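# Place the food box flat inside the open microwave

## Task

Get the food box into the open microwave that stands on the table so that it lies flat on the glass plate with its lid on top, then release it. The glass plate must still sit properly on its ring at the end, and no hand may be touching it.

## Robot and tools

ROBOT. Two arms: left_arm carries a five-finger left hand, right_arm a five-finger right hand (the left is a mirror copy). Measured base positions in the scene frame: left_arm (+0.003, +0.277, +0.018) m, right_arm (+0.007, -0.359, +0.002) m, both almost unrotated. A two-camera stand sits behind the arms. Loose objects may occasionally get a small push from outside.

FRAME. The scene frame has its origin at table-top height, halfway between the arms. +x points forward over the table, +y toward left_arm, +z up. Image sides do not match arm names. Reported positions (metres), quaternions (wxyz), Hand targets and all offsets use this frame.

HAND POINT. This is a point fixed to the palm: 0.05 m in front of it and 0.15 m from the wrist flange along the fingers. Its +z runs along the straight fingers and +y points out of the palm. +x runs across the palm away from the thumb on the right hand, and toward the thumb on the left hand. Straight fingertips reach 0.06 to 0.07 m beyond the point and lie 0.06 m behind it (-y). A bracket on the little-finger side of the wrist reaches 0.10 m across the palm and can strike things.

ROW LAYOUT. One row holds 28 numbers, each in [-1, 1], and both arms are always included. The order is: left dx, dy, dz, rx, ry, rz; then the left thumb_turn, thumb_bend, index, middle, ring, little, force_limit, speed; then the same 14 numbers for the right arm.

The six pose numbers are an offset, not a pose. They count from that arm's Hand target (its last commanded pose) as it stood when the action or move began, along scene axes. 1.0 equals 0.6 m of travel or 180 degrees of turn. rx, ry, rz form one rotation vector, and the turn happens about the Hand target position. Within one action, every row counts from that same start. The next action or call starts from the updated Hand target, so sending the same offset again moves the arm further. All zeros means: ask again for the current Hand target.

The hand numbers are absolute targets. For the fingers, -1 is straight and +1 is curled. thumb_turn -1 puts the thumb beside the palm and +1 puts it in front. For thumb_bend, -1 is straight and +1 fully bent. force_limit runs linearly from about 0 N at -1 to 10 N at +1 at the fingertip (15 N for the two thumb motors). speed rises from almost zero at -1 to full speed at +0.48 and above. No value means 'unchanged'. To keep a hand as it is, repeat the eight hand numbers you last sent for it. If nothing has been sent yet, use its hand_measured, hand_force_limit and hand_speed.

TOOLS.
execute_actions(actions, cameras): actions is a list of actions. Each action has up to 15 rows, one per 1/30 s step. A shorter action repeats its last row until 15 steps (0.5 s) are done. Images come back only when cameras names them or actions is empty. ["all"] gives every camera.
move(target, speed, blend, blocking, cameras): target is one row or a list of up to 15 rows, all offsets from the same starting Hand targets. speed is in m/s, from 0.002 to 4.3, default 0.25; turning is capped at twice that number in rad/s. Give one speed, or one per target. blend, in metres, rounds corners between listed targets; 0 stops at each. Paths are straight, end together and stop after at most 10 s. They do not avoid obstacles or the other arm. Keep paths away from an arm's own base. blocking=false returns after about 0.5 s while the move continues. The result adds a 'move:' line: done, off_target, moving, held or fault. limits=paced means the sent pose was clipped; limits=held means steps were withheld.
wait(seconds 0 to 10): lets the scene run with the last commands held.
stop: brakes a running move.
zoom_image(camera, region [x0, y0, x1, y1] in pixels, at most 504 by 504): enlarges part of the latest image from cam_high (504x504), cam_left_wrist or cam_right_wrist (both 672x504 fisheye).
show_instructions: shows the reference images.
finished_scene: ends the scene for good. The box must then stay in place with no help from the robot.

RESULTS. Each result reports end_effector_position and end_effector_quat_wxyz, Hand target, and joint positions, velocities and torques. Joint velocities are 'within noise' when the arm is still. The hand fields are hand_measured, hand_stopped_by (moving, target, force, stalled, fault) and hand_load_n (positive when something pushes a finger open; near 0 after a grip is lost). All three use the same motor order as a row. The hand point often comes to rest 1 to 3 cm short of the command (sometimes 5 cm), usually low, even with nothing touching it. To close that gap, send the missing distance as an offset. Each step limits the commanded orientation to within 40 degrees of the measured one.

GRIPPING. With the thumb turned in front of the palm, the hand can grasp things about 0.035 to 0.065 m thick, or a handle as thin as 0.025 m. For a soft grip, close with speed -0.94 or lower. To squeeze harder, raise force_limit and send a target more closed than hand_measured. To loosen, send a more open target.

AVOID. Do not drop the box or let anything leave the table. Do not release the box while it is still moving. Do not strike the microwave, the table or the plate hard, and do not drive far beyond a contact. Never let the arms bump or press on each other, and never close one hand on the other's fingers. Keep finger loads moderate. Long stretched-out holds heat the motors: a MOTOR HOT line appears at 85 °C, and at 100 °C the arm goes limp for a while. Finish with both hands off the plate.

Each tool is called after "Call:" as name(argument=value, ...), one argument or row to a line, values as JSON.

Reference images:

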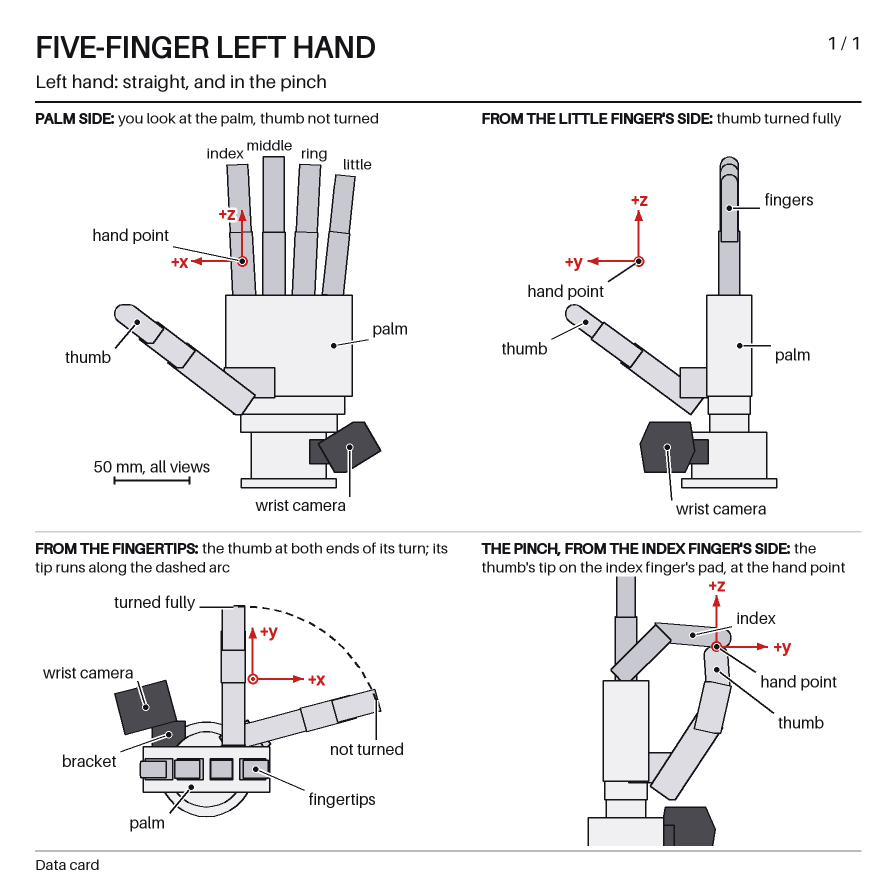

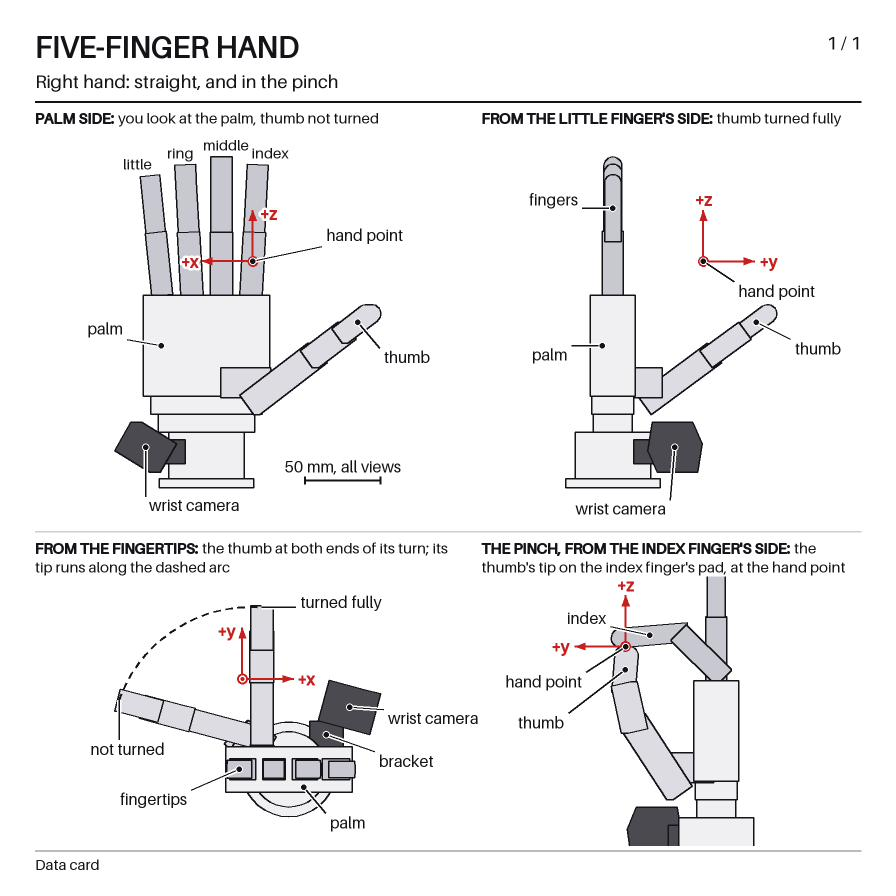

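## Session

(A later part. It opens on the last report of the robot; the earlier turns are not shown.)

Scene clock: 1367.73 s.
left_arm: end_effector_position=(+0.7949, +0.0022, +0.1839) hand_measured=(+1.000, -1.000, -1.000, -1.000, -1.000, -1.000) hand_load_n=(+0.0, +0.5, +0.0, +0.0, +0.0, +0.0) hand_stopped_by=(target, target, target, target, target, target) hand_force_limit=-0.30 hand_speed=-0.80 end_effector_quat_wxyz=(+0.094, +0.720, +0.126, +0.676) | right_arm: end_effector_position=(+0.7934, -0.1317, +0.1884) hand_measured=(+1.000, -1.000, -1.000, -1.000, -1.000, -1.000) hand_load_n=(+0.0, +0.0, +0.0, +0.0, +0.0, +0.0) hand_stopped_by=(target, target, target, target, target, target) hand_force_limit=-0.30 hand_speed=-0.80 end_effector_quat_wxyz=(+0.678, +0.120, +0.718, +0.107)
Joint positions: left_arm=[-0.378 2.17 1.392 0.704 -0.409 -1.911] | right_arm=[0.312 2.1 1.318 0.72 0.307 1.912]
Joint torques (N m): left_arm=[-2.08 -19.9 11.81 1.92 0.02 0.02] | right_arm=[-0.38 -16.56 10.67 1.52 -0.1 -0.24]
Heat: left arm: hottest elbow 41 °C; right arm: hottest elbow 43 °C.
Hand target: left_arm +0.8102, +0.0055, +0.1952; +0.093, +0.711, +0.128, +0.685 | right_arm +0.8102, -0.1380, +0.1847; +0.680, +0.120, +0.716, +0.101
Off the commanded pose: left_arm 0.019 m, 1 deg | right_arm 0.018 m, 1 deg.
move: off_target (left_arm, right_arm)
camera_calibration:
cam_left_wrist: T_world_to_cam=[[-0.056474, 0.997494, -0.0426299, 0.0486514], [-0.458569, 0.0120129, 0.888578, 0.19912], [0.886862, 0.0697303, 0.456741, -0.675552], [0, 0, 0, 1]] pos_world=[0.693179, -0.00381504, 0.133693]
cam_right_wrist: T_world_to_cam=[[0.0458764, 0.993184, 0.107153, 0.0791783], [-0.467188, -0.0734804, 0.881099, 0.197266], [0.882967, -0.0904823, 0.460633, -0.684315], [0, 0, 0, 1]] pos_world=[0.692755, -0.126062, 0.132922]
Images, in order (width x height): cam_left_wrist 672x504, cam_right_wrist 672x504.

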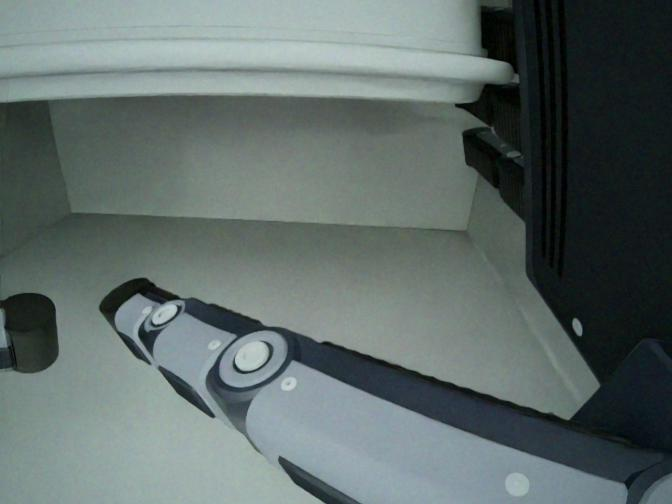

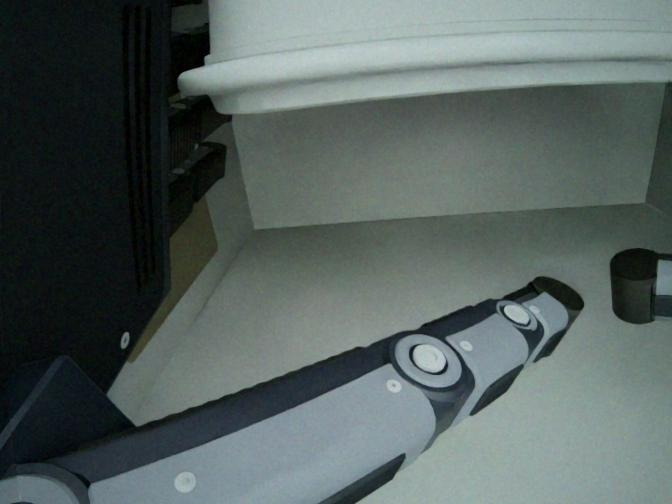

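Call:
move(
  target=[
    [-0.008,0,-0.015,0,0,0,1,-1,-1,-1,-1,-1,-0.3,-0.8,-0.008,0,-0.02,0,0,0,1,-1,-1,-1,-1,-1,-0.3,-0.8],
    [-0.012,-0.02,-0.015,0,0,-0.02,1,-1,-1,-1,-1,-1,-0.3,-0.8,-0.012,0.035,-0.02,0,0,0.004,1,-1,-1,-1,-1,-1,-0.3,-0.8],
    [-0.012,-0.056,-0.015,0,0,-0.0417,1,-1,-1,-1,-1,-1,-0.3,-0.8,-0.012,0.095,-0.02,0,0,0.0083,1,-1,-1,-1,-1,-1,-0.3,-0.8],
  ],
  speed=0.04,
  cameras=["cam_left_wrist","cam_right_wrist"],
)

Call:
zoom_image(
  camera="cam_left_wrist",
  region=[400, 0, 580, 180],
)

Call:
zoom_image(
  camera="cam_right_wrist",
  region=[120, 0, 300, 180],
)

Scene clock: 1386.47 s.
left_arm: end_effector_position=(+0.7949, -0.0107, +0.1748) hand_measured=(+1.000, -1.000, -1.000, -1.000, -1.000, -1.000) hand_load_n=(-0.5, +0.0, +0.0, +0.0, +0.0, +0.5) hand_stopped_by=(target, target, target, target, target, target) hand_force_limit=-0.30 hand_speed=-0.80 end_effector_quat_wxyz=(+0.122, +0.728, +0.089, +0.669) | right_arm: end_effector_position=(+0.7977, -0.1243, +0.1758) hand_measured=(+1.000, -1.000, -1.000, -1.000, -1.000, -1.000) hand_load_n=(+0.0, +0.0, +0.0, +0.0, -0.5, +0.0) hand_stopped_by=(target, target, target, target, target, target) hand_force_limit=-0.30 hand_speed=-0.80 end_effector_quat_wxyz=(+0.679, +0.132, +0.717, +0.092)
Joint positions: left_arm=[-0.367 2.186 1.4 0.707 -0.305 -1.897] | right_arm=[0.333 2.133 1.342 0.725 0.368 1.911]
Joint torques (N m): left_arm=[-4.13 -20.07 11.82 2.24 0.53 -0.08] | right_arm=[4.6 -16.62 11.03 1.65 -0.34 -0.2]
Heat: left arm: hottest elbow 43 °C; right arm: hottest elbow 44 °C.
Hand target: left_arm +0.8030, -0.0281, +0.1861; +0.138, +0.718, +0.081, +0.678 | right_arm +0.8030, -0.0810, +0.1726; +0.679, +0.111, +0.718, +0.110
Off the commanded pose: left_arm 0.022 m, 3 deg | right_arm 0.044 m, 3 deg.
move: off_target (left_arm, right_arm)
camera_calibration:
cam_left_wrist: T_world_to_cam=[[0.037186, 0.998719, -0.034326, -0.0147269], [-0.448582, 0.0473771, 0.892485, 0.199124], [0.892968, -0.0177899, 0.449769, -0.675081], [0, 0, 0, 1]] pos_world=[0.692696, -0.00673552, 0.12541]
cam_right_wrist: T_world_to_cam=[[0.0852092, 0.991207, 0.101237, 0.0424235], [-0.466138, -0.0501429, 0.88329, 0.212671], [0.880599, -0.122455, 0.457766, -0.683248], [0, 0, 0, 1]] pos_world=[0.697186, -0.115053, 0.120623]
Images, in order (width x height): cam_left_wrist 672x504, cam_right_wrist 672x504.

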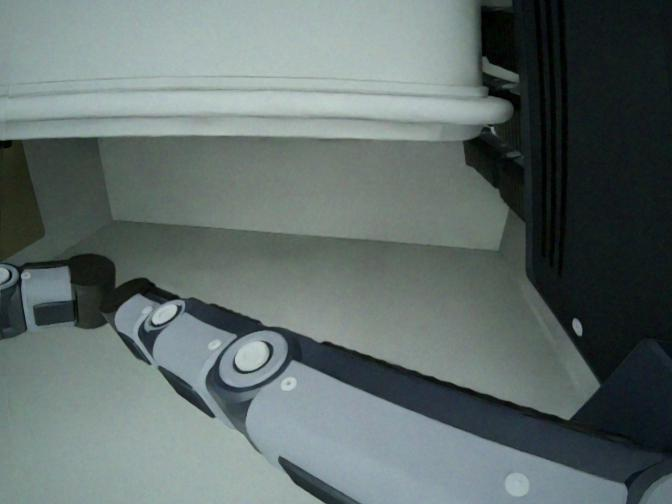

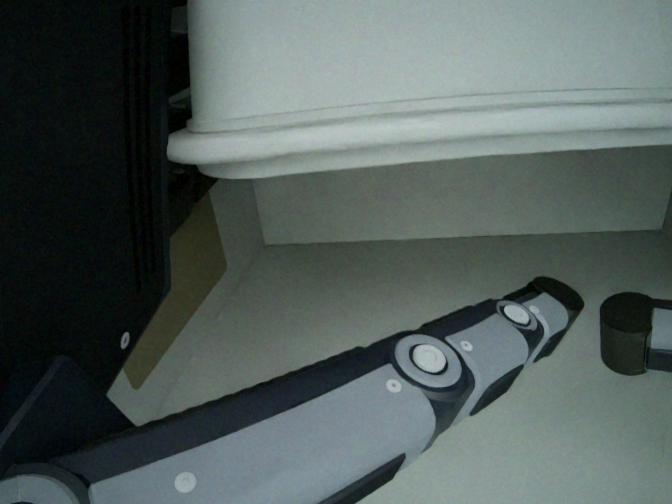

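Scaled by 2.800 from the camera's 672x504 image, which has a finer 960x720 frame.

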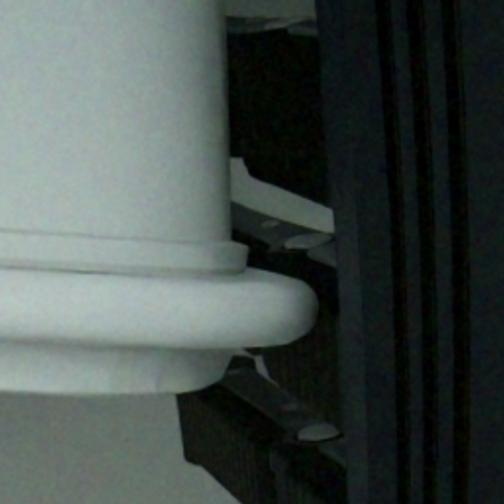

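Scaled by 2.800 from the camera's 672x504 image, which has a finer 960x720 frame.

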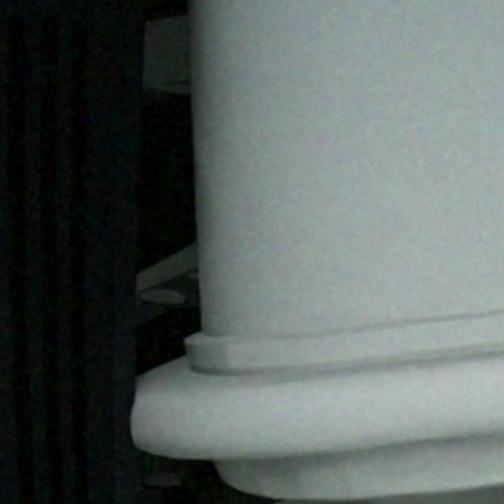

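Call:
move(
  target=[
    [0,0,0,0,0,0,1,-1,-1,-1,-0.75,-1,-0.3,-0.85,0,0,0,0,0,0,1,-1,-1,-1,-0.75,-1,-0.3,-0.85],
    [0,-0.003,0.078,0,0,0,1,-1,-1,-1,-0.75,-1,-0.3,-0.85,0,0.003,0.086,0,0,0,1,-1,-1,-1,-0.75,-1,-0.3,-0.85],
  ],
  speed=0.05,
  cameras=["cam_left_wrist","cam_right_wrist"],
)

Scene clock: 1396.50 s.
left_arm: end_effector_position=(+0.7957, -0.0110, +0.1816) hand_measured=(+1.000, -1.000, -1.000, -1.000, -0.918, -1.000) hand_load_n=(-0.5, +0.0, +0.0, +0.0, +4.5, +0.0) hand_stopped_by=(target, target, target, target, force, target) hand_force_limit=-0.30 hand_speed=-0.85 end_effector_quat_wxyz=(+0.114, +0.742, +0.086, +0.655) | right_arm: end_effector_position=(+0.7994, -0.1229, +0.1837) hand_measured=(+1.000, -1.000, -1.000, -1.000, -0.934, -1.000) hand_load_n=(+0.0, +0.0, +0.0, +0.0, +2.5, +0.0) hand_stopped_by=(target, target, target, target, force, target) hand_force_limit=-0.30 hand_speed=-0.85 end_effector_quat_wxyz=(+0.661, +0.129, +0.735, +0.081)
Joint positions: left_arm=[-0.367 2.152 1.4 0.629 -0.305 -1.897] | right_arm=[0.336 2.093 1.349 0.623 0.374 1.911]
Joint torques (N m): left_arm=[-4.54 -24.12 12.26 2 0.48 -0.05] | right_arm=[4.66 -20.72 11.63 1.7 -0.47 -0.19]
Heat: left arm: hottest elbow 43 °C; right arm: hottest elbow 44 °C.
Hand target: left_arm +0.8030, -0.0301, +0.2330; +0.138, +0.718, +0.081, +0.678 | right_arm +0.8030, -0.0793, +0.2243; +0.679, +0.111, +0.718, +0.110
Off the commanded pose: left_arm 0.055 m, 5 deg | right_arm 0.060 m, 5 deg.
move: off_target (left_arm, right_arm)
camera_calibration:
cam_left_wrist: T_world_to_cam=[[0.035769, 0.99916, -0.020014, -0.0157746], [-0.412272, 0.0329963, 0.910463, 0.161182], [0.910359, -0.0243152, 0.413105, -0.686092], [0, 0, 0, 1]] pos_world=[0.691605, -0.0062395, 0.136362]
cam_right_wrist: T_world_to_cam=[[0.0931712, 0.992528, 0.078784, 0.0380303], [-0.41982, -0.0325873, 0.907022, 0.167243], [0.902813, -0.117583, 0.413647, -0.697302], [0, 0, 0, 1]] pos_world=[0.696202, -0.114287, 0.133747]
Images, in order (width x height): cam_left_wrist 672x504, cam_right_wrist 672x504.

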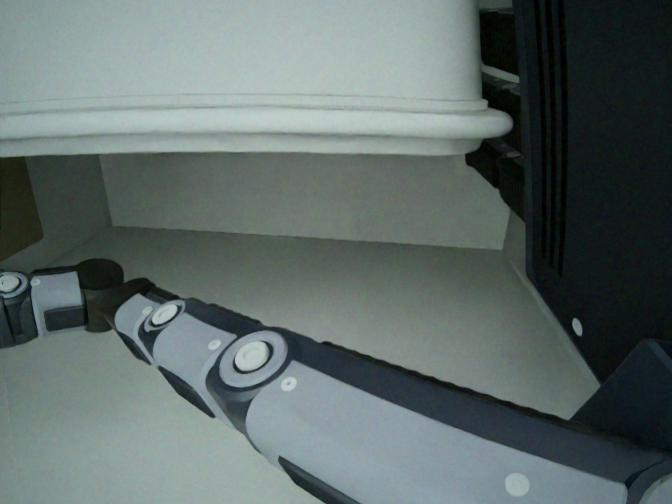

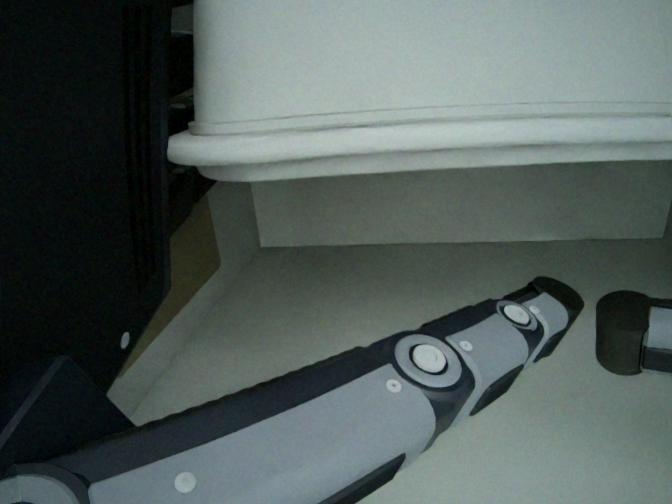

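Call:
move(
  target=[
    [-0.0967,-0.0045,0.003,0,0,0.0167,1,-1,-1,-1,-0.75,-1,-0.3,-0.85,-0.08,-0.0045,0.003,0,0,0.0167,1,-1,-1,-1,-0.75,-1,-0.3,-0.85],
  ],
  speed=0.05,
  cameras=["cam_left_wrist","cam_right_wrist"],
)

Scene clock: 1415.17 s.
left_arm: end_effector_position=(+0.7585, -0.0029, +0.2069) hand_measured=(+1.000, -1.000, -1.000, -1.000, -0.918, -1.000) hand_load_n=(+0.0, +0.0, +0.0, +0.0, +4.0, +0.0) hand_stopped_by=(target, target, target, target, force, target) hand_force_limit=-0.30 hand_speed=-0.85 end_effector_quat_wxyz=(+0.092, +0.729, +0.111, +0.669) | right_arm: end_effector_position=(+0.7701, -0.1160, +0.2104) hand_measured=(+1.000, -1.000, -1.000, -1.000, -0.934, -1.000) hand_load_n=(-0.5, +0.0, +0.0, +0.0, +2.0, +0.0) hand_stopped_by=(target, target, target, target, force, target) hand_force_limit=-0.30 hand_speed=-0.85 end_effector_quat_wxyz=(+0.669, +0.113, +0.728, +0.104)
Joint positions: left_arm=[-0.399 2.053 1.277 0.68 -0.41 -1.897] | right_arm=[0.345 2.011 1.262 0.66 0.33 1.908]
Joint torques (N m): left_arm=[-6.24 -21.48 8.08 3.12 0.31 -0.15] | right_arm=[4.31 -19.84 7.09 2.77 -0.59 -0.19]
Heat: left arm: hottest elbow 43 °C; right arm: hottest elbow 43 °C.
Hand target: left_arm +0.7450, -0.0325, +0.2347; +0.120, +0.715, +0.100, +0.681 | right_arm +0.7550, -0.0821, +0.2260; +0.676, +0.092, +0.720, +0.127
Off the commanded pose: left_arm 0.043 m, 4 deg | right_arm 0.040 m, 4 deg.
move: off_target (left_arm, right_arm)
camera_calibration:
cam_left_wrist: T_world_to_cam=[[-0.0347279, 0.999216, -0.0190318, 0.0312844], [-0.439162, 0.00184856, 0.898406, 0.145317], [0.897736, 0.0395578, 0.438753, -0.657995], [0, 0, 0, 1]] pos_world=[0.655611, -0.00549962, 0.158739]
cam_right_wrist: T_world_to_cam=[[0.0382851, 0.995016, 0.0920702, 0.0715261], [-0.443443, -0.0656511, 0.893895, 0.148092], [0.895485, -0.0750507, 0.438719, -0.675724], [0, 0, 0, 1]] pos_world=[0.668032, -0.112161, 0.157489]
Images, in order (width x height): cam_left_wrist 672x504, cam_right_wrist 672x504.

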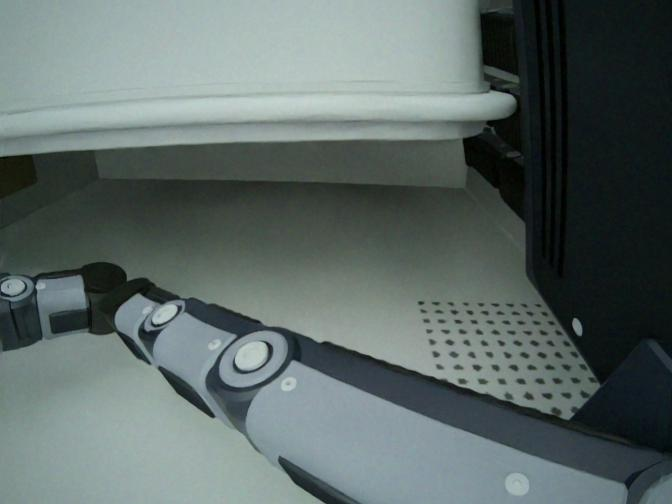

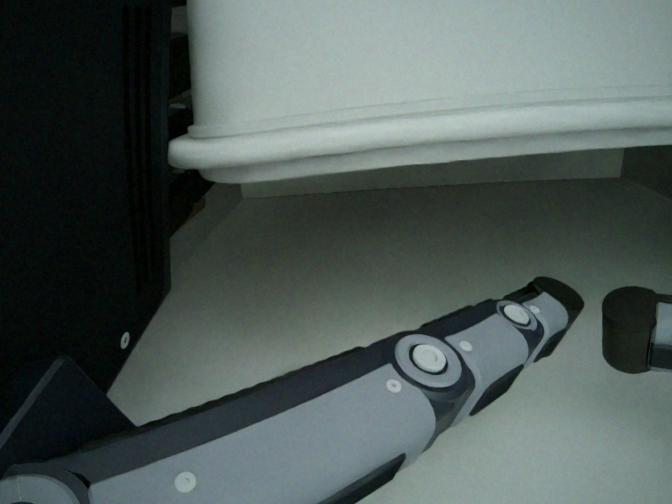

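Call:
execute_actions(
  actions=[],
)

Scene clock: 1439.13 s.
left_arm: end_effector_position=(+0.7585, -0.0029, +0.2069) hand_measured=(+1.000, -1.000, -1.000, -1.000, -0.918, -1.000) hand_load_n=(-0.5, +0.0, +0.0, +0.0, +3.5, +0.0) hand_stopped_by=(target, target, target, target, force, target) hand_force_limit=-0.30 hand_speed=-0.85 end_effector_quat_wxyz=(+0.092, +0.729, +0.111, +0.669) | right_arm: end_effector_position=(+0.7701, -0.1160, +0.2104) hand_measured=(+1.000, -1.000, -1.000, -1.000, -0.934, -1.000) hand_load_n=(-0.5, +0.0, +0.0, +0.0, +2.0, +0.0) hand_stopped_by=(target, target, target, target, force, target) hand_force_limit=-0.30 hand_speed=-0.85 end_effector_quat_wxyz=(+0.669, +0.113, +0.728, +0.104)
Joint positions: left_arm=[-0.399 2.053 1.277 0.68 -0.41 -1.897] | right_arm=[0.345 2.011 1.262 0.66 0.33 1.908]
Joint velocities: within noise
Joint torques (N m): left_arm=[-6.65 -22.07 8.1 2.97 0.34 -0.13] | right_arm=[4.31 -19.84 6.97 2.71 -0.59 -0.19]
Heat: left arm: hottest elbow 42 °C; right arm: hottest elbow 42 °C.
Hand target: left_arm +0.7451, -0.0325, +0.2348; +0.120, +0.715, +0.100, +0.681 | right_arm +0.7550, -0.0821, +0.2260; +0.676, +0.092, +0.720, +0.127
Off the commanded pose: left_arm 0.043 m, 4 deg | right_arm 0.040 m, 4 deg.
camera_calibration:
cam_left_wrist: T_world_to_cam=[[-0.0347279, 0.999216, -0.0190318, 0.0312844], [-0.439162, 0.00184856, 0.898406, 0.145317], [0.897736, 0.0395578, 0.438753, -0.657995], [0, 0, 0, 1]] pos_world=[0.655611, -0.00549962, 0.158739]
cam_right_wrist: T_world_to_cam=[[0.0382851, 0.995016, 0.0920702, 0.0715261], [-0.443443, -0.0656511, 0.893895, 0.148092], [0.895485, -0.0750507, 0.438719, -0.675724], [0, 0, 0, 1]] pos_world=[0.668032, -0.112161, 0.157489]

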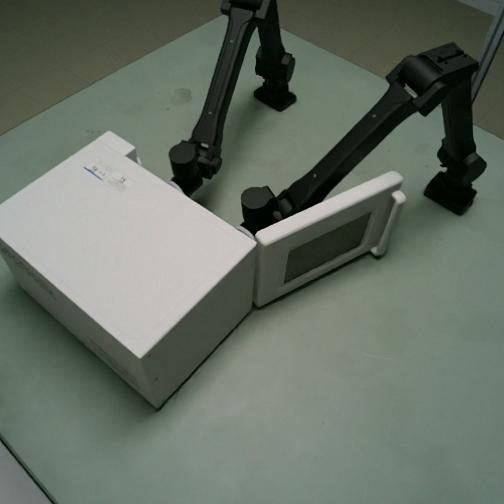

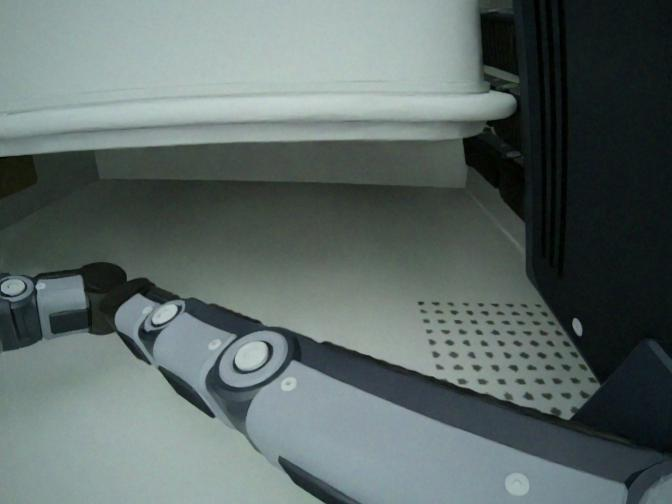

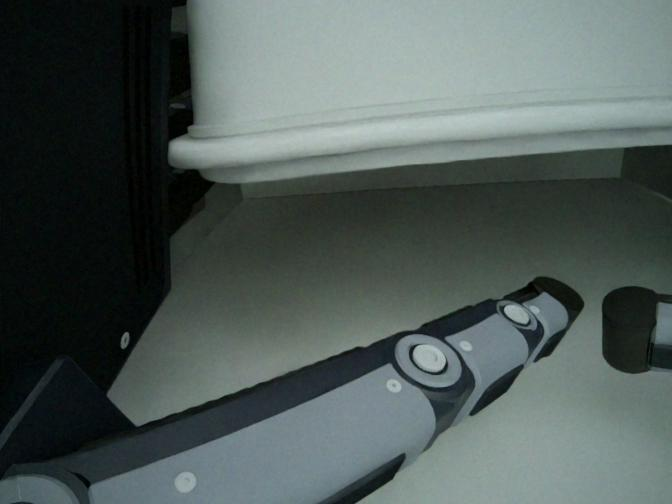

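Call:
move(
  target=[-0.02,0,-0.035,0,0,0,1,-1,-1,-1,-0.75,-1,-0.3,-0.85,-0.021,0,-0.03,0,0,0,1,-1,-1,-1,-0.75,-1,-0.3,-0.85],
  speed=0.04,
)

Scene clock: 1446.33 s.
left_arm: end_effector_position=(+0.7451, -0.0021, +0.1993) hand_measured=(+1.000, -1.000, -1.000, -1.000, -0.918, -1.000) hand_load_n=(+0.0, +0.0, +0.0, +0.0, +4.0, +0.0) hand_stopped_by=(target, target, target, target, force, target) hand_force_limit=-0.30 hand_speed=-0.85 end_effector_quat_wxyz=(+0.094, +0.724, +0.113, +0.674) | right_arm: end_effector_position=(+0.7566, -0.1155, +0.2012) hand_measured=(+1.000, -1.000, -1.000, -1.000, -0.934, -1.000) hand_load_n=(+0.0, +0.0, +0.0, +0.0, +2.5, +0.5) hand_stopped_by=(target, target, target, target, force, target) hand_force_limit=-0.30 hand_speed=-0.85 end_effector_quat_wxyz=(+0.672, +0.112, +0.724, +0.108)
Joint positions: left_arm=[-0.407 2.053 1.232 0.74 -0.419 -1.897] | right_arm=[0.351 2.011 1.216 0.717 0.333 1.908]
Joint torques (N m): left_arm=[-6.65 -20.01 7.8 3.03 0.38 -0.12] | right_arm=[4.54 -18.67 6.6 2.78 -0.38 -0.19]
Heat: left arm: hottest elbow 42 °C; right arm: hottest elbow 41 °C.
Hand target: left_arm +0.7330, -0.0326, +0.2138; +0.120, +0.715, +0.100, +0.681 | right_arm +0.7423, -0.0820, +0.2081; +0.676, +0.092, +0.720, +0.127
Off the commanded pose: left_arm 0.036 m, 4 deg | right_arm 0.037 m, 3 deg.
move: off_target (left_arm, right_arm)

Call:
move(
  target=[0.0,0,-0.035,0,0,0,1,-1,-1,-1,-0.75,-1,-0.3,-0.85,0.0,0,-0.04,0,0,0,1,-1,-1,-1,-0.75,-1,-0.3,-0.85],
  speed=0.04,
  cameras=["cam_left_wrist","cam_right_wrist"],
)

Scene clock: 1452.13 s.
left_arm: end_effector_position=(+0.7435, -0.0026, +0.1926) hand_measured=(+1.000, -1.000, -1.000, -1.000, -0.918, -1.000) hand_load_n=(-0.5, +0.0, +0.0, +0.0, +3.0, +0.0) hand_stopped_by=(target, target, target, target, force, target) hand_force_limit=-0.30 hand_speed=-0.85 end_effector_quat_wxyz=(+0.098, +0.718, +0.114, +0.680) | right_arm: end_effector_position=(+0.7538, -0.1169, +0.1976) hand_measured=(+1.000, -1.000, -1.000, -1.000, -0.934, -1.000) hand_load_n=(-0.5, +0.0, +0.0, +0.0, +2.0, +0.0) hand_stopped_by=(target, target, target, target, force, target) hand_force_limit=-0.30 hand_speed=-0.85 end_effector_quat_wxyz=(+0.680, +0.113, +0.716, +0.110)
Joint positions: left_arm=[-0.409 2.076 1.228 0.786 -0.42 -1.897] | right_arm=[0.351 2.026 1.205 0.767 0.335 1.907]
Joint torques (N m): left_arm=[-6.59 -18.78 7.8 2.86 0.39 -0.15] | right_arm=[4.42 -16.09 6.75 2.92 -0.48 -0.15]
Heat: left arm: hottest elbow 42 °C; right arm: hottest elbow 41 °C.
Hand target: left_arm +0.7329, -0.0328, +0.1927; +0.120, +0.715, +0.100, +0.681 | right_arm +0.7423, -0.0820, +0.1841; +0.676, +0.092, +0.720, +0.128
Off the commanded pose: left_arm 0.032 m, 3 deg | right_arm 0.039 m, 3 deg.
move: off_target (left_arm, right_arm)
camera_calibration:
cam_left_wrist: T_world_to_cam=[[-0.0345559, 0.998848, -0.0332854, 0.0327857], [-0.468534, 0.0132272, 0.883347, 0.176295], [0.88277, 0.0461202, 0.467537, -0.632747], [0, 0, 0, 1]] pos_world=[0.642303, -0.00589739, 0.141194]
cam_right_wrist: T_world_to_cam=[[0.0330568, 0.994125, 0.103071, 0.0759055], [-0.473068, -0.0752803, 0.877804, 0.176629], [0.880406, -0.077777, 0.4678, -0.650311], [0, 0, 0, 1]] pos_world=[0.653585, -0.112742, 0.141346]
Images, in order (width x height): cam_left_wrist 672x504, cam_right_wrist 672x504.

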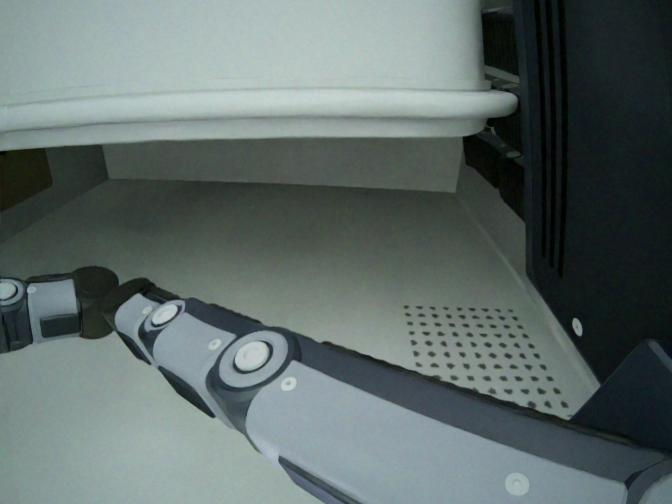

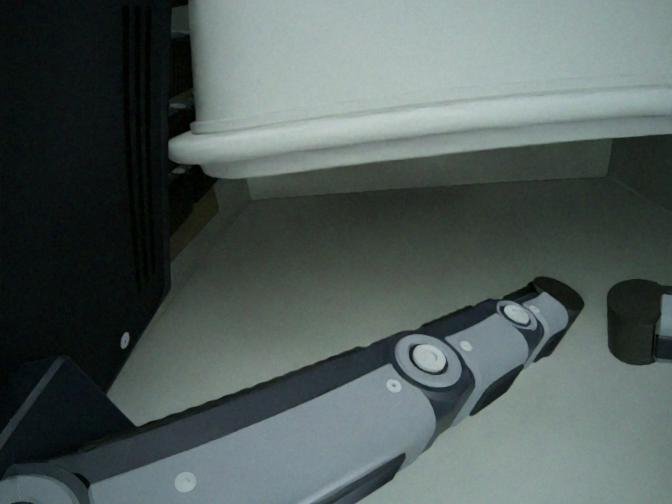

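Call:
move(
  target=[0.0,0,-0.02,0,0,0,1,-1,-1,-1,-0.75,-1,-0.3,-0.85,0.0,0,-0.025,0,0,0,1,-1,-1,-1,-0.75,-1,-0.3,-0.85],
  speed=0.04,
)

Call:
wait(
  seconds=0.3,
)

Scene clock: 1457.27 s.
left_arm: end_effector_position=(+0.7437, -0.0025, +0.1795) hand_measured=(+1.000, -1.000, -1.000, -1.000, -0.918, -1.000) hand_load_n=(+0.0, +0.0, +0.0, +0.0, +4.0, +0.0) hand_stopped_by=(target, target, target, target, force, target) hand_force_limit=-0.30 hand_speed=-0.85 end_effector_quat_wxyz=(+0.098, +0.718, +0.114, +0.680) | right_arm: end_effector_position=(+0.7544, -0.1167, +0.1835) hand_measured=(+1.000, -1.000, -1.000, -1.000, -0.934, -1.000) hand_load_n=(+0.0, +0.0, +0.0, +0.0, +1.5, +0.0) hand_stopped_by=(target, target, target, target, force, target) hand_force_limit=-0.30 hand_speed=-0.85 end_effector_quat_wxyz=(+0.680, +0.113, +0.715, +0.111)
Joint positions: left_arm=[-0.409 2.101 1.228 0.81 -0.421 -1.897] | right_arm=[0.351 2.055 1.205 0.798 0.335 1.906]
Joint torques (N m): left_arm=[-6.42 -19.14 7.6 2.89 0.43 -0.16] | right_arm=[4.54 -16.38 6.49 2.88 -0.49 -0.17]
Heat: left arm: hottest elbow 41 °C; right arm: hottest elbow 41 °C.
Hand target: left_arm +0.7329, -0.0328, +0.1809; +0.120, +0.715, +0.100, +0.681 | right_arm +0.7423, -0.0820, +0.1691; +0.676, +0.092, +0.720, +0.127
Off the commanded pose: left_arm 0.032 m, 3 deg | right_arm 0.039 m, 3 deg.
move: off_target (left_arm, right_arm)

Scene clock: 1457.57 s.
left_arm: end_effector_position=(+0.7437, -0.0025, +0.1795) hand_measured=(+1.000, -1.000, -1.000, -1.000, -0.918, -1.000) hand_load_n=(-0.5, +0.0, +0.0, +0.0, +4.0, +0.0) hand_stopped_by=(target, target, target, target, force, target) hand_force_limit=-0.30 hand_speed=-0.85 end_effector_quat_wxyz=(+0.098, +0.718, +0.114, +0.680) | right_arm: end_effector_position=(+0.7544, -0.1167, +0.1836) hand_measured=(+1.000, -1.000, -1.000, -1.000, -0.934, -1.000) hand_load_n=(+0.0, +0.0, +0.0, +0.0, +1.5, +0.5) hand_stopped_by=(target, target, target, target, force, target) hand_force_limit=-0.30 hand_speed=-0.85 end_effector_quat_wxyz=(+0.681, +0.113, +0.715, +0.111)
Joint positions: left_arm=[-0.409 2.101 1.228 0.81 -0.421 -1.897] | right_arm=[0.351 2.055 1.205 0.798 0.335 1.906]
Joint torques (N m): left_arm=[-6.3 -19.14 7.6 3 0.43 -0.14] | right_arm=[4.42 -16.26 6.5 2.77 -0.48 -0.17]
Heat: left arm: hottest elbow 41 °C; right arm: hottest elbow 41 °C.
Hand target: left_arm +0.7329, -0.0328, +0.1809; +0.120, +0.715, +0.100, +0.681 | right_arm +0.7423, -0.0820, +0.1692; +0.676, +0.092, +0.720, +0.128
Off the commanded pose: left_arm 0.032 m, 3 deg | right_arm 0.039 m, 3 deg.
wait: 0.30 s; at rest by 0.17 s

Call:
move(
  target=[0.0,0,-0.012,0,0,0,1,-1,-1,-1,-0.75,-1,-0.3,-0.85,0.0,0,-0.012,0,0,0,1,-1,-1,-1,-0.75,-1,-0.3,-0.85],
  speed=0.03,
  cameras=["cam_right_wrist"],
)

Scene clock: 1463.47 s.
left_arm: end_effector_position=(+0.7436, -0.0024, +0.1749) hand_measured=(+1.000, -1.000, -1.000, -1.000, -0.918, -1.000) hand_load_n=(-0.5, +0.0, +0.0, +0.0, +4.0, +0.0) hand_stopped_by=(target, target, target, target, force, target) hand_force_limit=-0.30 hand_speed=-0.85 end_effector_quat_wxyz=(+0.098, +0.717, +0.115, +0.681) | right_arm: end_effector_position=(+0.7544, -0.1167, +0.1779) hand_measured=(+1.000, -1.000, -1.000, -1.000, -0.934, -1.000) hand_load_n=(-0.5, +0.0, +0.0, +0.0, +2.0, +0.0) hand_stopped_by=(target, target, target, target, force, target) hand_force_limit=-0.30 hand_speed=-0.85 end_effector_quat_wxyz=(+0.681, +0.113, +0.714, +0.111)
Joint positions: left_arm=[-0.409 2.113 1.228 0.826 -0.421 -1.897] | right_arm=[0.351 2.068 1.205 0.814 0.335 1.906]
Joint torques (N m): left_arm=[-6.3 -18.49 7.62 2.84 0.44 -0.14] | right_arm=[4.48 -16.15 6.41 2.81 -0.48 -0.16]
Heat: left arm: hottest elbow 41 °C; right arm: hottest elbow 40 °C.
Hand target: left_arm +0.7329, -0.0328, +0.1735; +0.120, +0.715, +0.100, +0.681 | right_arm +0.7423, -0.0821, +0.1620; +0.676, +0.092, +0.720, +0.128
Off the commanded pose: left_arm 0.032 m, 3 deg | right_arm 0.040 m, 3 deg.
move: off_target (left_arm, right_arm)
camera_calibration:
cam_right_wrist: T_world_to_cam=[[0.0325276, 0.994048, 0.10397, 0.0778756], [-0.476884, -0.0759848, 0.875676, 0.197393], [0.878364, -0.0780655, 0.471574, -0.64084], [0, 0, 0, 1]] pos_world=[0.654492, -0.112441, 0.121254]
Images, in order (width x height): cam_right_wrist 672x504.

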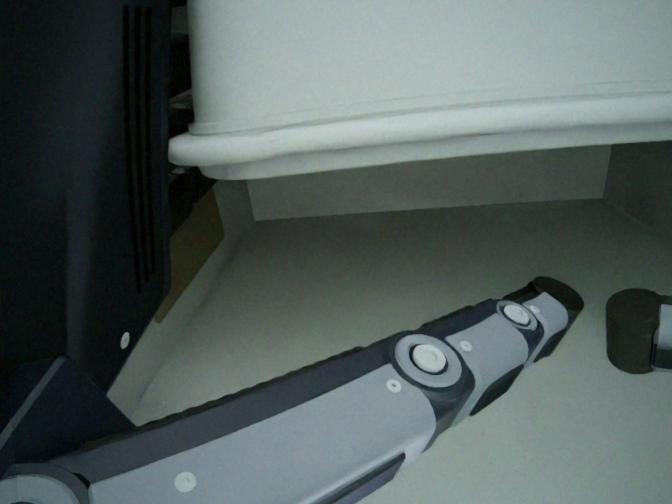

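Call:
move(
  target=[0.0,0,-0.013,0,0,0,1,-1,-1,-1,-0.75,-1,-0.3,-0.85,0.0,0,-0.013,0,0,0,1,-1,-1,-1,-0.75,-1,-0.3,-0.85],
  speed=0.03,
)

Scene clock: 1470.77 s.
left_arm: end_effector_position=(+0.7433, -0.0021, +0.1730) hand_measured=(+1.000, -1.000, -1.000, -1.000, -0.918, -1.000) hand_load_n=(-0.5, +0.0, +0.0, +0.0, +4.0, +0.0) hand_stopped_by=(target, target, target, target, force, target) hand_force_limit=-0.30 hand_speed=-0.85 end_effector_quat_wxyz=(+0.100, +0.714, +0.116, +0.684) | right_arm: end_effector_position=(+0.7543, -0.1167, +0.1738) hand_measured=(+1.000, -1.000, -1.000, -1.000, -0.934, -1.000) hand_load_n=(+0.0, +0.0, +0.0, +0.0, +3.0, +0.0) hand_stopped_by=(target, target, target, target, force, target) hand_force_limit=-0.30 hand_speed=-0.85 end_effector_quat_wxyz=(+0.683, +0.114, +0.712, +0.112)
Joint positions: left_arm=[-0.409 2.122 1.228 0.844 -0.422 -1.897] | right_arm=[0.351 2.08 1.205 0.832 0.335 1.905]
Joint torques (N m): left_arm=[-6.65 -18.37 7.54 2.73 0.45 -0.11] | right_arm=[4.42 -15.85 6.32 2.62 -0.48 -0.17]
Heat: left arm: hottest elbow 41 °C; right arm: hottest elbow 40 °C.
Hand target: left_arm +0.7330, -0.0327, +0.1658; +0.120, +0.715, +0.100, +0.681 | right_arm +0.7424, -0.0820, +0.1539; +0.676, +0.092, +0.720, +0.127
Off the commanded pose: left_arm 0.033 m, 3 deg | right_arm 0.042 m, 3 deg.
move: off_target (left_arm, right_arm)

Call:
move(
  target=[0.0,0,-0.013,0,0,0,1,-1,-1,-1,-0.75,-1,-0.3,-0.85,0.0,0,-0.013,0,0,0,1,-1,-1,-1,-0.75,-1,-0.3,-0.85],
  speed=0.03,
  cameras=["cam_left_wrist","cam_right_wrist"],
)

Scene clock: 1475.30 s.
left_arm: end_effector_position=(+0.7428, -0.0022, +0.1692) hand_measured=(+1.000, -1.000, -1.000, -1.000, -0.918, -1.000) hand_load_n=(-0.5, +0.0, +0.0, +0.0, +3.5, +0.0) hand_stopped_by=(target, target, target, target, force, target) hand_force_limit=-0.30 hand_speed=-0.85 end_effector_quat_wxyz=(+0.101, +0.711, +0.116, +0.686) | right_arm: end_effector_position=(+0.7538, -0.1169, +0.1740) hand_measured=(+1.000, -1.000, -1.000, -1.000, -0.934, -1.000) hand_load_n=(-0.5, +0.0, +0.0, +0.0, +2.0, +0.0) hand_stopped_by=(target, target, target, target, force, target) hand_force_limit=-0.30 hand_speed=-0.85 end_effector_quat_wxyz=(+0.688, +0.114, +0.707, +0.114)
Joint positions: left_arm=[-0.409 2.134 1.228 0.864 -0.422 -1.897] | right_arm=[0.351 2.088 1.205 0.854 0.336 1.905]
Joint torques (N m): left_arm=[-6.01 -18.08 7.57 2.58 0.45 -0.12] | right_arm=[4.42 -15.38 6.23 2.56 -0.52 -0.16]
Heat: left arm: hottest elbow 41 °C; right arm: hottest elbow 40 °C.
Hand target: left_arm +0.7330, -0.0327, +0.1580; +0.120, +0.715, +0.100, +0.681 | right_arm +0.7424, -0.0821, +0.1463; +0.676, +0.092, +0.720, +0.128
Off the commanded pose: left_arm 0.034 m, 3 deg | right_arm 0.046 m, 4 deg.
move: off_target (left_arm, right_arm)
camera_calibration:
cam_left_wrist: T_world_to_cam=[[-0.0354725, 0.998507, -0.0415473, 0.0336975], [-0.484308, 0.0191899, 0.874687, 0.209848], [0.874178, 0.051149, 0.482905, -0.617347], [0, 0, 0, 1]] pos_world=[0.642498, -0.00609743, 0.115969]
cam_right_wrist: T_world_to_cam=[[0.0308228, 0.993381, 0.110655, 0.0786235], [-0.493811, -0.0811191, 0.865777, 0.214308], [0.869023, -0.0813285, 0.488042, -0.634638], [0, 0, 0, 1]] pos_world=[0.654919, -0.112333, 0.115488]
Images, in order (width x height): cam_left_wrist 672x504, cam_right_wrist 672x504.

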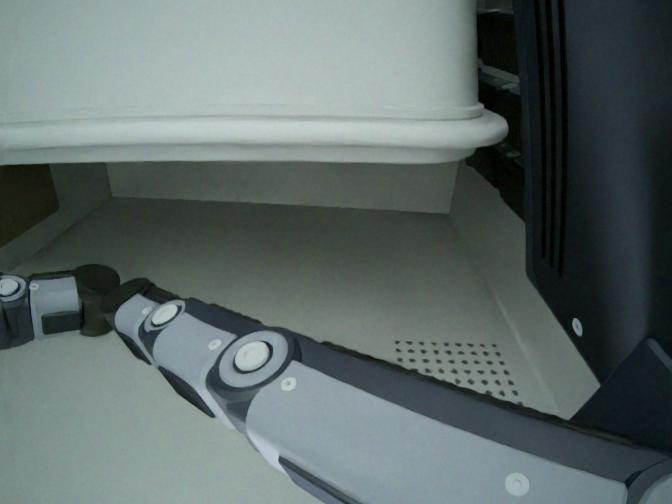

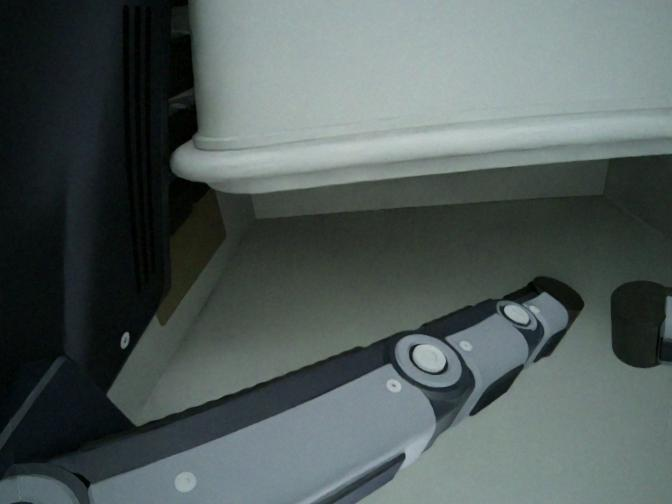

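Call:
move(
  target=[0.0,0,0.02,0,0,0,1,-1,-1,-1,-1,-1,-0.3,-0.8,0.0,0,0.035,0,0,0,1,-1,-1,-1,-1,-1,-0.3,-0.8],
  speed=0.03,
)

Scene clock: 1484.83 s.
left_arm: end_effector_position=(+0.7424, -0.0035, +0.1690) hand_measured=(+1.000, -1.000, -1.000, -1.000, -1.000, -1.000) hand_load_n=(+0.0, +0.0, +0.0, +0.0, +0.0, +0.5) hand_stopped_by=(target, target, target, target, target, target) hand_force_limit=-0.30 hand_speed=-0.80 end_effector_quat_wxyz=(+0.102, +0.711, +0.115, +0.686) | right_arm: end_effector_position=(+0.7541, -0.1164, +0.1727) hand_measured=(+1.000, -1.000, -1.000, -1.000, -1.000, -1.000) hand_load_n=(+0.0, +0.0, +0.0, +0.0, +0.0, +0.0) hand_stopped_by=(target, target, target, target, target, target) hand_force_limit=-0.30 hand_speed=-0.80 end_effector_quat_wxyz=(+0.685, +0.113, +0.711, +0.112)
Joint positions: left_arm=[-0.41 2.134 1.228 0.863 -0.42 -1.897] | right_arm=[0.352 2.085 1.205 0.841 0.336 1.903]
Joint torques (N m): left_arm=[-6.3 -19.55 7.35 1.58 0.37 -0.13] | right_arm=[4.42 -18.37 6.41 1.43 -0.5 -0.14]
Heat: left arm: hottest elbow 41 °C; right arm: hottest elbow 39 °C.
Hand target: left_arm +0.7330, -0.0326, +0.1700; +0.120, +0.715, +0.100, +0.681 | right_arm +0.7424, -0.0820, +0.1672; +0.676, +0.092, +0.720, +0.127
Off the commanded pose: left_arm 0.031 m, 3 deg | right_arm 0.037 m, 3 deg.
move: off_target (left_arm, right_arm)

Call:
move(
  target=[
    [0.0157,0.0485,0.01,0,0,0.0139,1,-1,-1,-1,-1,-1,-0.3,-0.8,0.0195,-0.0573,0.01,0,0,-0.0167,1,-1,-1,-1,-1,-1,-0.3,-0.8],
    [0.0157,0.065,0.01,0,0,0.0139,1,-1,-1,-1,-1,-1,-0.3,-0.8,0.0195,-0.073,0.01,0,0,-0.0167,1,-1,-1,-1,-1,-1,-0.3,-0.8],
  ],
  speed=0.03,
  cameras=["cam_left_wrist","cam_right_wrist"],
)

Scene clock: 1491.70 s.
left_arm: end_effector_position=(+0.7416, -0.0024, +0.1690) hand_measured=(+1.000, -1.000, -1.000, -1.000, -1.000, -1.000) hand_load_n=(+0.0, +0.0, +0.0, +0.0, +0.0, +0.0) hand_stopped_by=(target, target, target, target, target, target) hand_force_limit=-0.30 hand_speed=-0.80 end_effector_quat_wxyz=(+0.105, +0.715, +0.110, +0.682) | right_arm: end_effector_position=(+0.7550, -0.1176, +0.1733) hand_measured=(+1.000, -1.000, -1.000, -1.000, -1.000, -1.000) hand_load_n=(-0.5, +0.0, +0.0, +0.0, +0.0, +0.0) hand_stopped_by=(target, target, target, target, target, target) hand_force_limit=-0.30 hand_speed=-0.80 end_effector_quat_wxyz=(+0.681, +0.110, +0.715, +0.113)
Joint positions: left_arm=[-0.405 2.126 1.222 0.853 -0.403 -1.897] | right_arm=[0.347 2.078 1.205 0.824 0.323 1.903]
Joint torques (N m): left_arm=[-2.49 -21.19 6.65 1.99 0.07 -0.15] | right_arm=[-0.09 -19.19 5.83 1.68 -0.25 -0.13]
Heat: left arm: hottest elbow 41 °C; right arm: hottest elbow 39 °C.
Hand target: left_arm +0.7424, +0.0063, +0.1760; +0.105, +0.713, +0.116, +0.683 | right_arm +0.7541, -0.1259, +0.1734; +0.679, +0.111, +0.718, +0.110
Off the commanded pose: left_arm 0.011 m, 1 deg | right_arm 0.008 m, 1 deg.
move: off_target (left_arm)
camera_calibration:
cam_left_wrist: T_world_to_cam=[[-0.0209938, 0.999045, -0.0383216, 0.0226048], [-0.476029, 0.0237178, 0.87911, 0.202584], [0.879179, 0.036698, 0.475077, -0.618653], [0, 0, 0, 1]] pos_world=[0.640817, -0.00468469, 0.116681]
cam_right_wrist: T_world_to_cam=[[0.0252009, 0.994453, 0.102121, 0.0852834], [-0.476817, -0.0778275, 0.87555, 0.201367], [0.878641, -0.0707577, 0.472211, -0.638643], [0, 0, 0, 1]] pos_world=[0.655004, -0.114327, 0.116558]
Images, in order (width x height): cam_left_wrist 672x504, cam_right_wrist 672x504.

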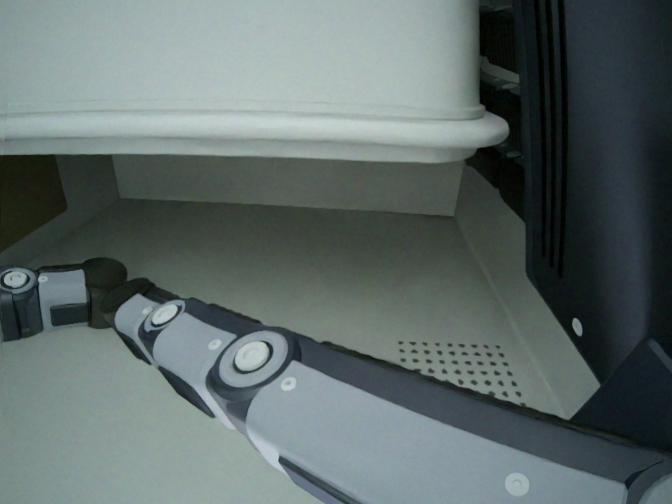

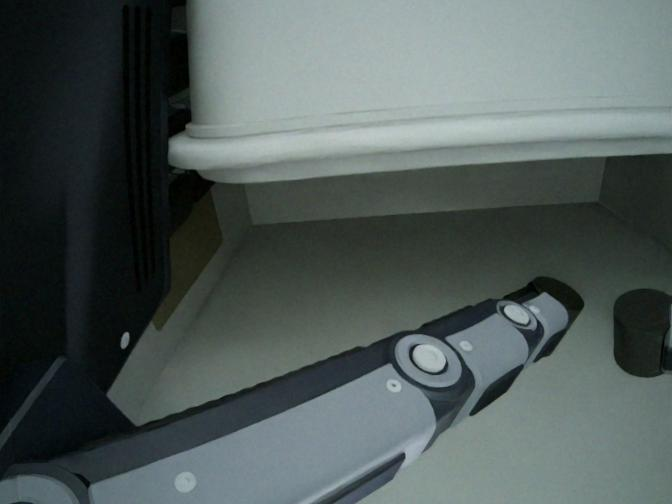

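Call:
move(
  target=[0,0.03,0.0,0,0,0,1,-1,-1,-1,-1,-1,-0.3,-0.8,0,-0.025,0.0,0,0,0,1,-1,-1,-1,-1,-1,-0.3,-0.8],
  speed=0.03,
  cameras=["cam_left_wrist","cam_right_wrist"],
)

Scene clock: 1496.83 s.
left_arm: end_effector_position=(+0.7405, +0.0090, +0.1709) hand_measured=(+1.000, -1.000, -1.000, -1.000, -1.000, -1.000) hand_load_n=(+0.0, +0.0, +0.0, +0.0, +0.0, -0.5) hand_stopped_by=(target, target, target, target, target, target) hand_force_limit=-0.30 hand_speed=-0.80 end_effector_quat_wxyz=(+0.109, +0.717, +0.107, +0.680) | right_arm: end_effector_position=(+0.7542, -0.1280, +0.1717) hand_measured=(+1.000, -1.000, -1.000, -1.000, -1.000, -1.000) hand_load_n=(+0.0, +0.0, +0.0, +0.0, +0.0, +0.0) hand_stopped_by=(target, target, target, target, target, target) hand_force_limit=-0.30 hand_speed=-0.80 end_effector_quat_wxyz=(+0.678, +0.107, +0.718, +0.115)
Joint positions: left_arm=[-0.384 2.11 1.202 0.853 -0.371 -1.897] | right_arm=[0.327 2.07 1.19 0.824 0.295 1.903]
Joint torques (N m): left_arm=[-1.73 -20.25 6.3 2.56 -0.06 -0.1] | right_arm=[-0.44 -19.08 5.79 1.96 -0.09 -0.15]
Heat: left arm: hottest shoulder 40 °C; right arm: hottest elbow 39 °C.
Hand target: left_arm +0.7424, +0.0242, +0.1759; +0.105, +0.713, +0.116, +0.683 | right_arm +0.7541, -0.1408, +0.1735; +0.679, +0.111, +0.717, +0.110
Off the commanded pose: left_arm 0.016 m, 1 deg | right_arm 0.013 m, 1 deg.
move: off_target (left_arm, right_arm)
camera_calibration:
cam_left_wrist: T_world_to_cam=[[-0.00979597, 0.999208, -0.038579, 0.00293508], [-0.471712, 0.0294006, 0.881262, 0.196538], [0.881698, 0.026831, 0.47105, -0.620046], [0, 0, 0, 1]] pos_world=[0.639432, 0.00792534, 0.118984]
cam_right_wrist: T_world_to_cam=[[0.0168193, 0.994726, 0.101182, 0.102248], [-0.469947, -0.0814568, 0.878928, 0.19538], [0.882534, -0.0623329, 0.466098, -0.638739], [0, 0, 0, 1]] pos_world=[0.653808, -0.125608, 0.115644]
Images, in order (width x height): cam_left_wrist 672x504, cam_right_wrist 672x504.

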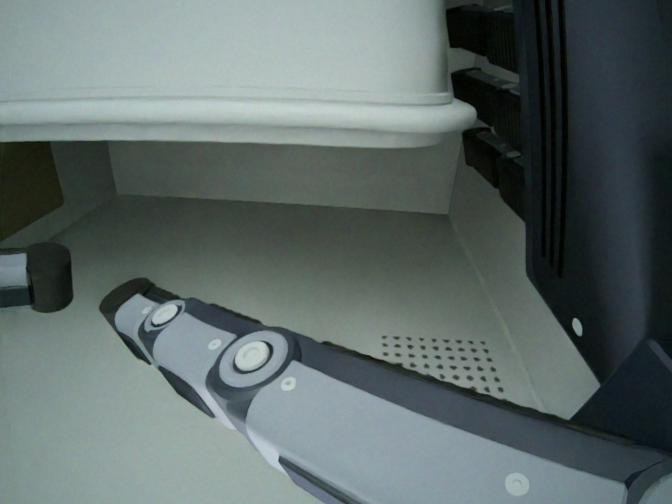

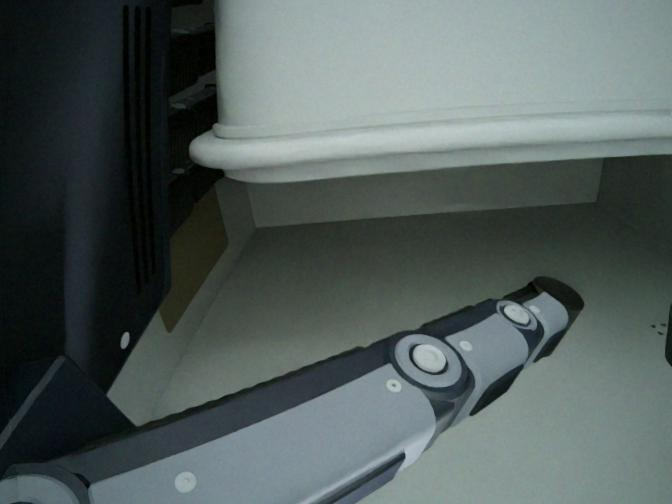

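Call:
zoom_image(
  camera="cam_left_wrist",
  region=[380, 0, 600, 220],
)

Call:
zoom_image(
  camera="cam_right_wrist",
  region=[120, 0, 340, 220],
)

Scaled by 2.291 from the camera's 672x504 image, which has a finer 960x720 frame.

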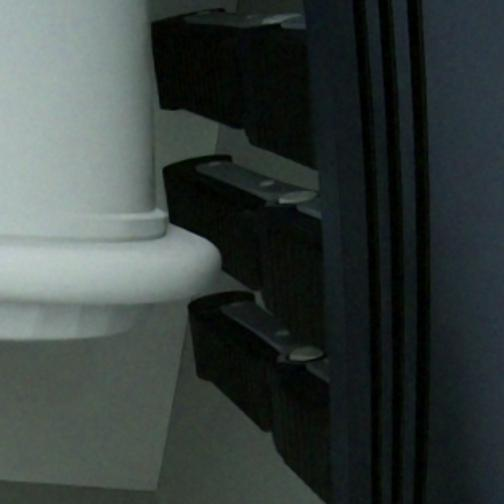

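Scaled by 2.291 from the camera's 672x504 image, which has a finer 960x720 frame.

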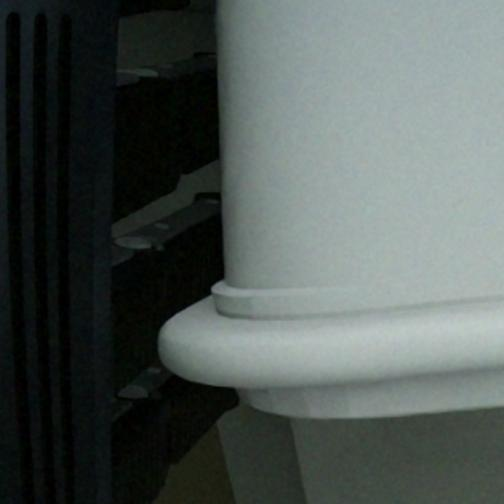

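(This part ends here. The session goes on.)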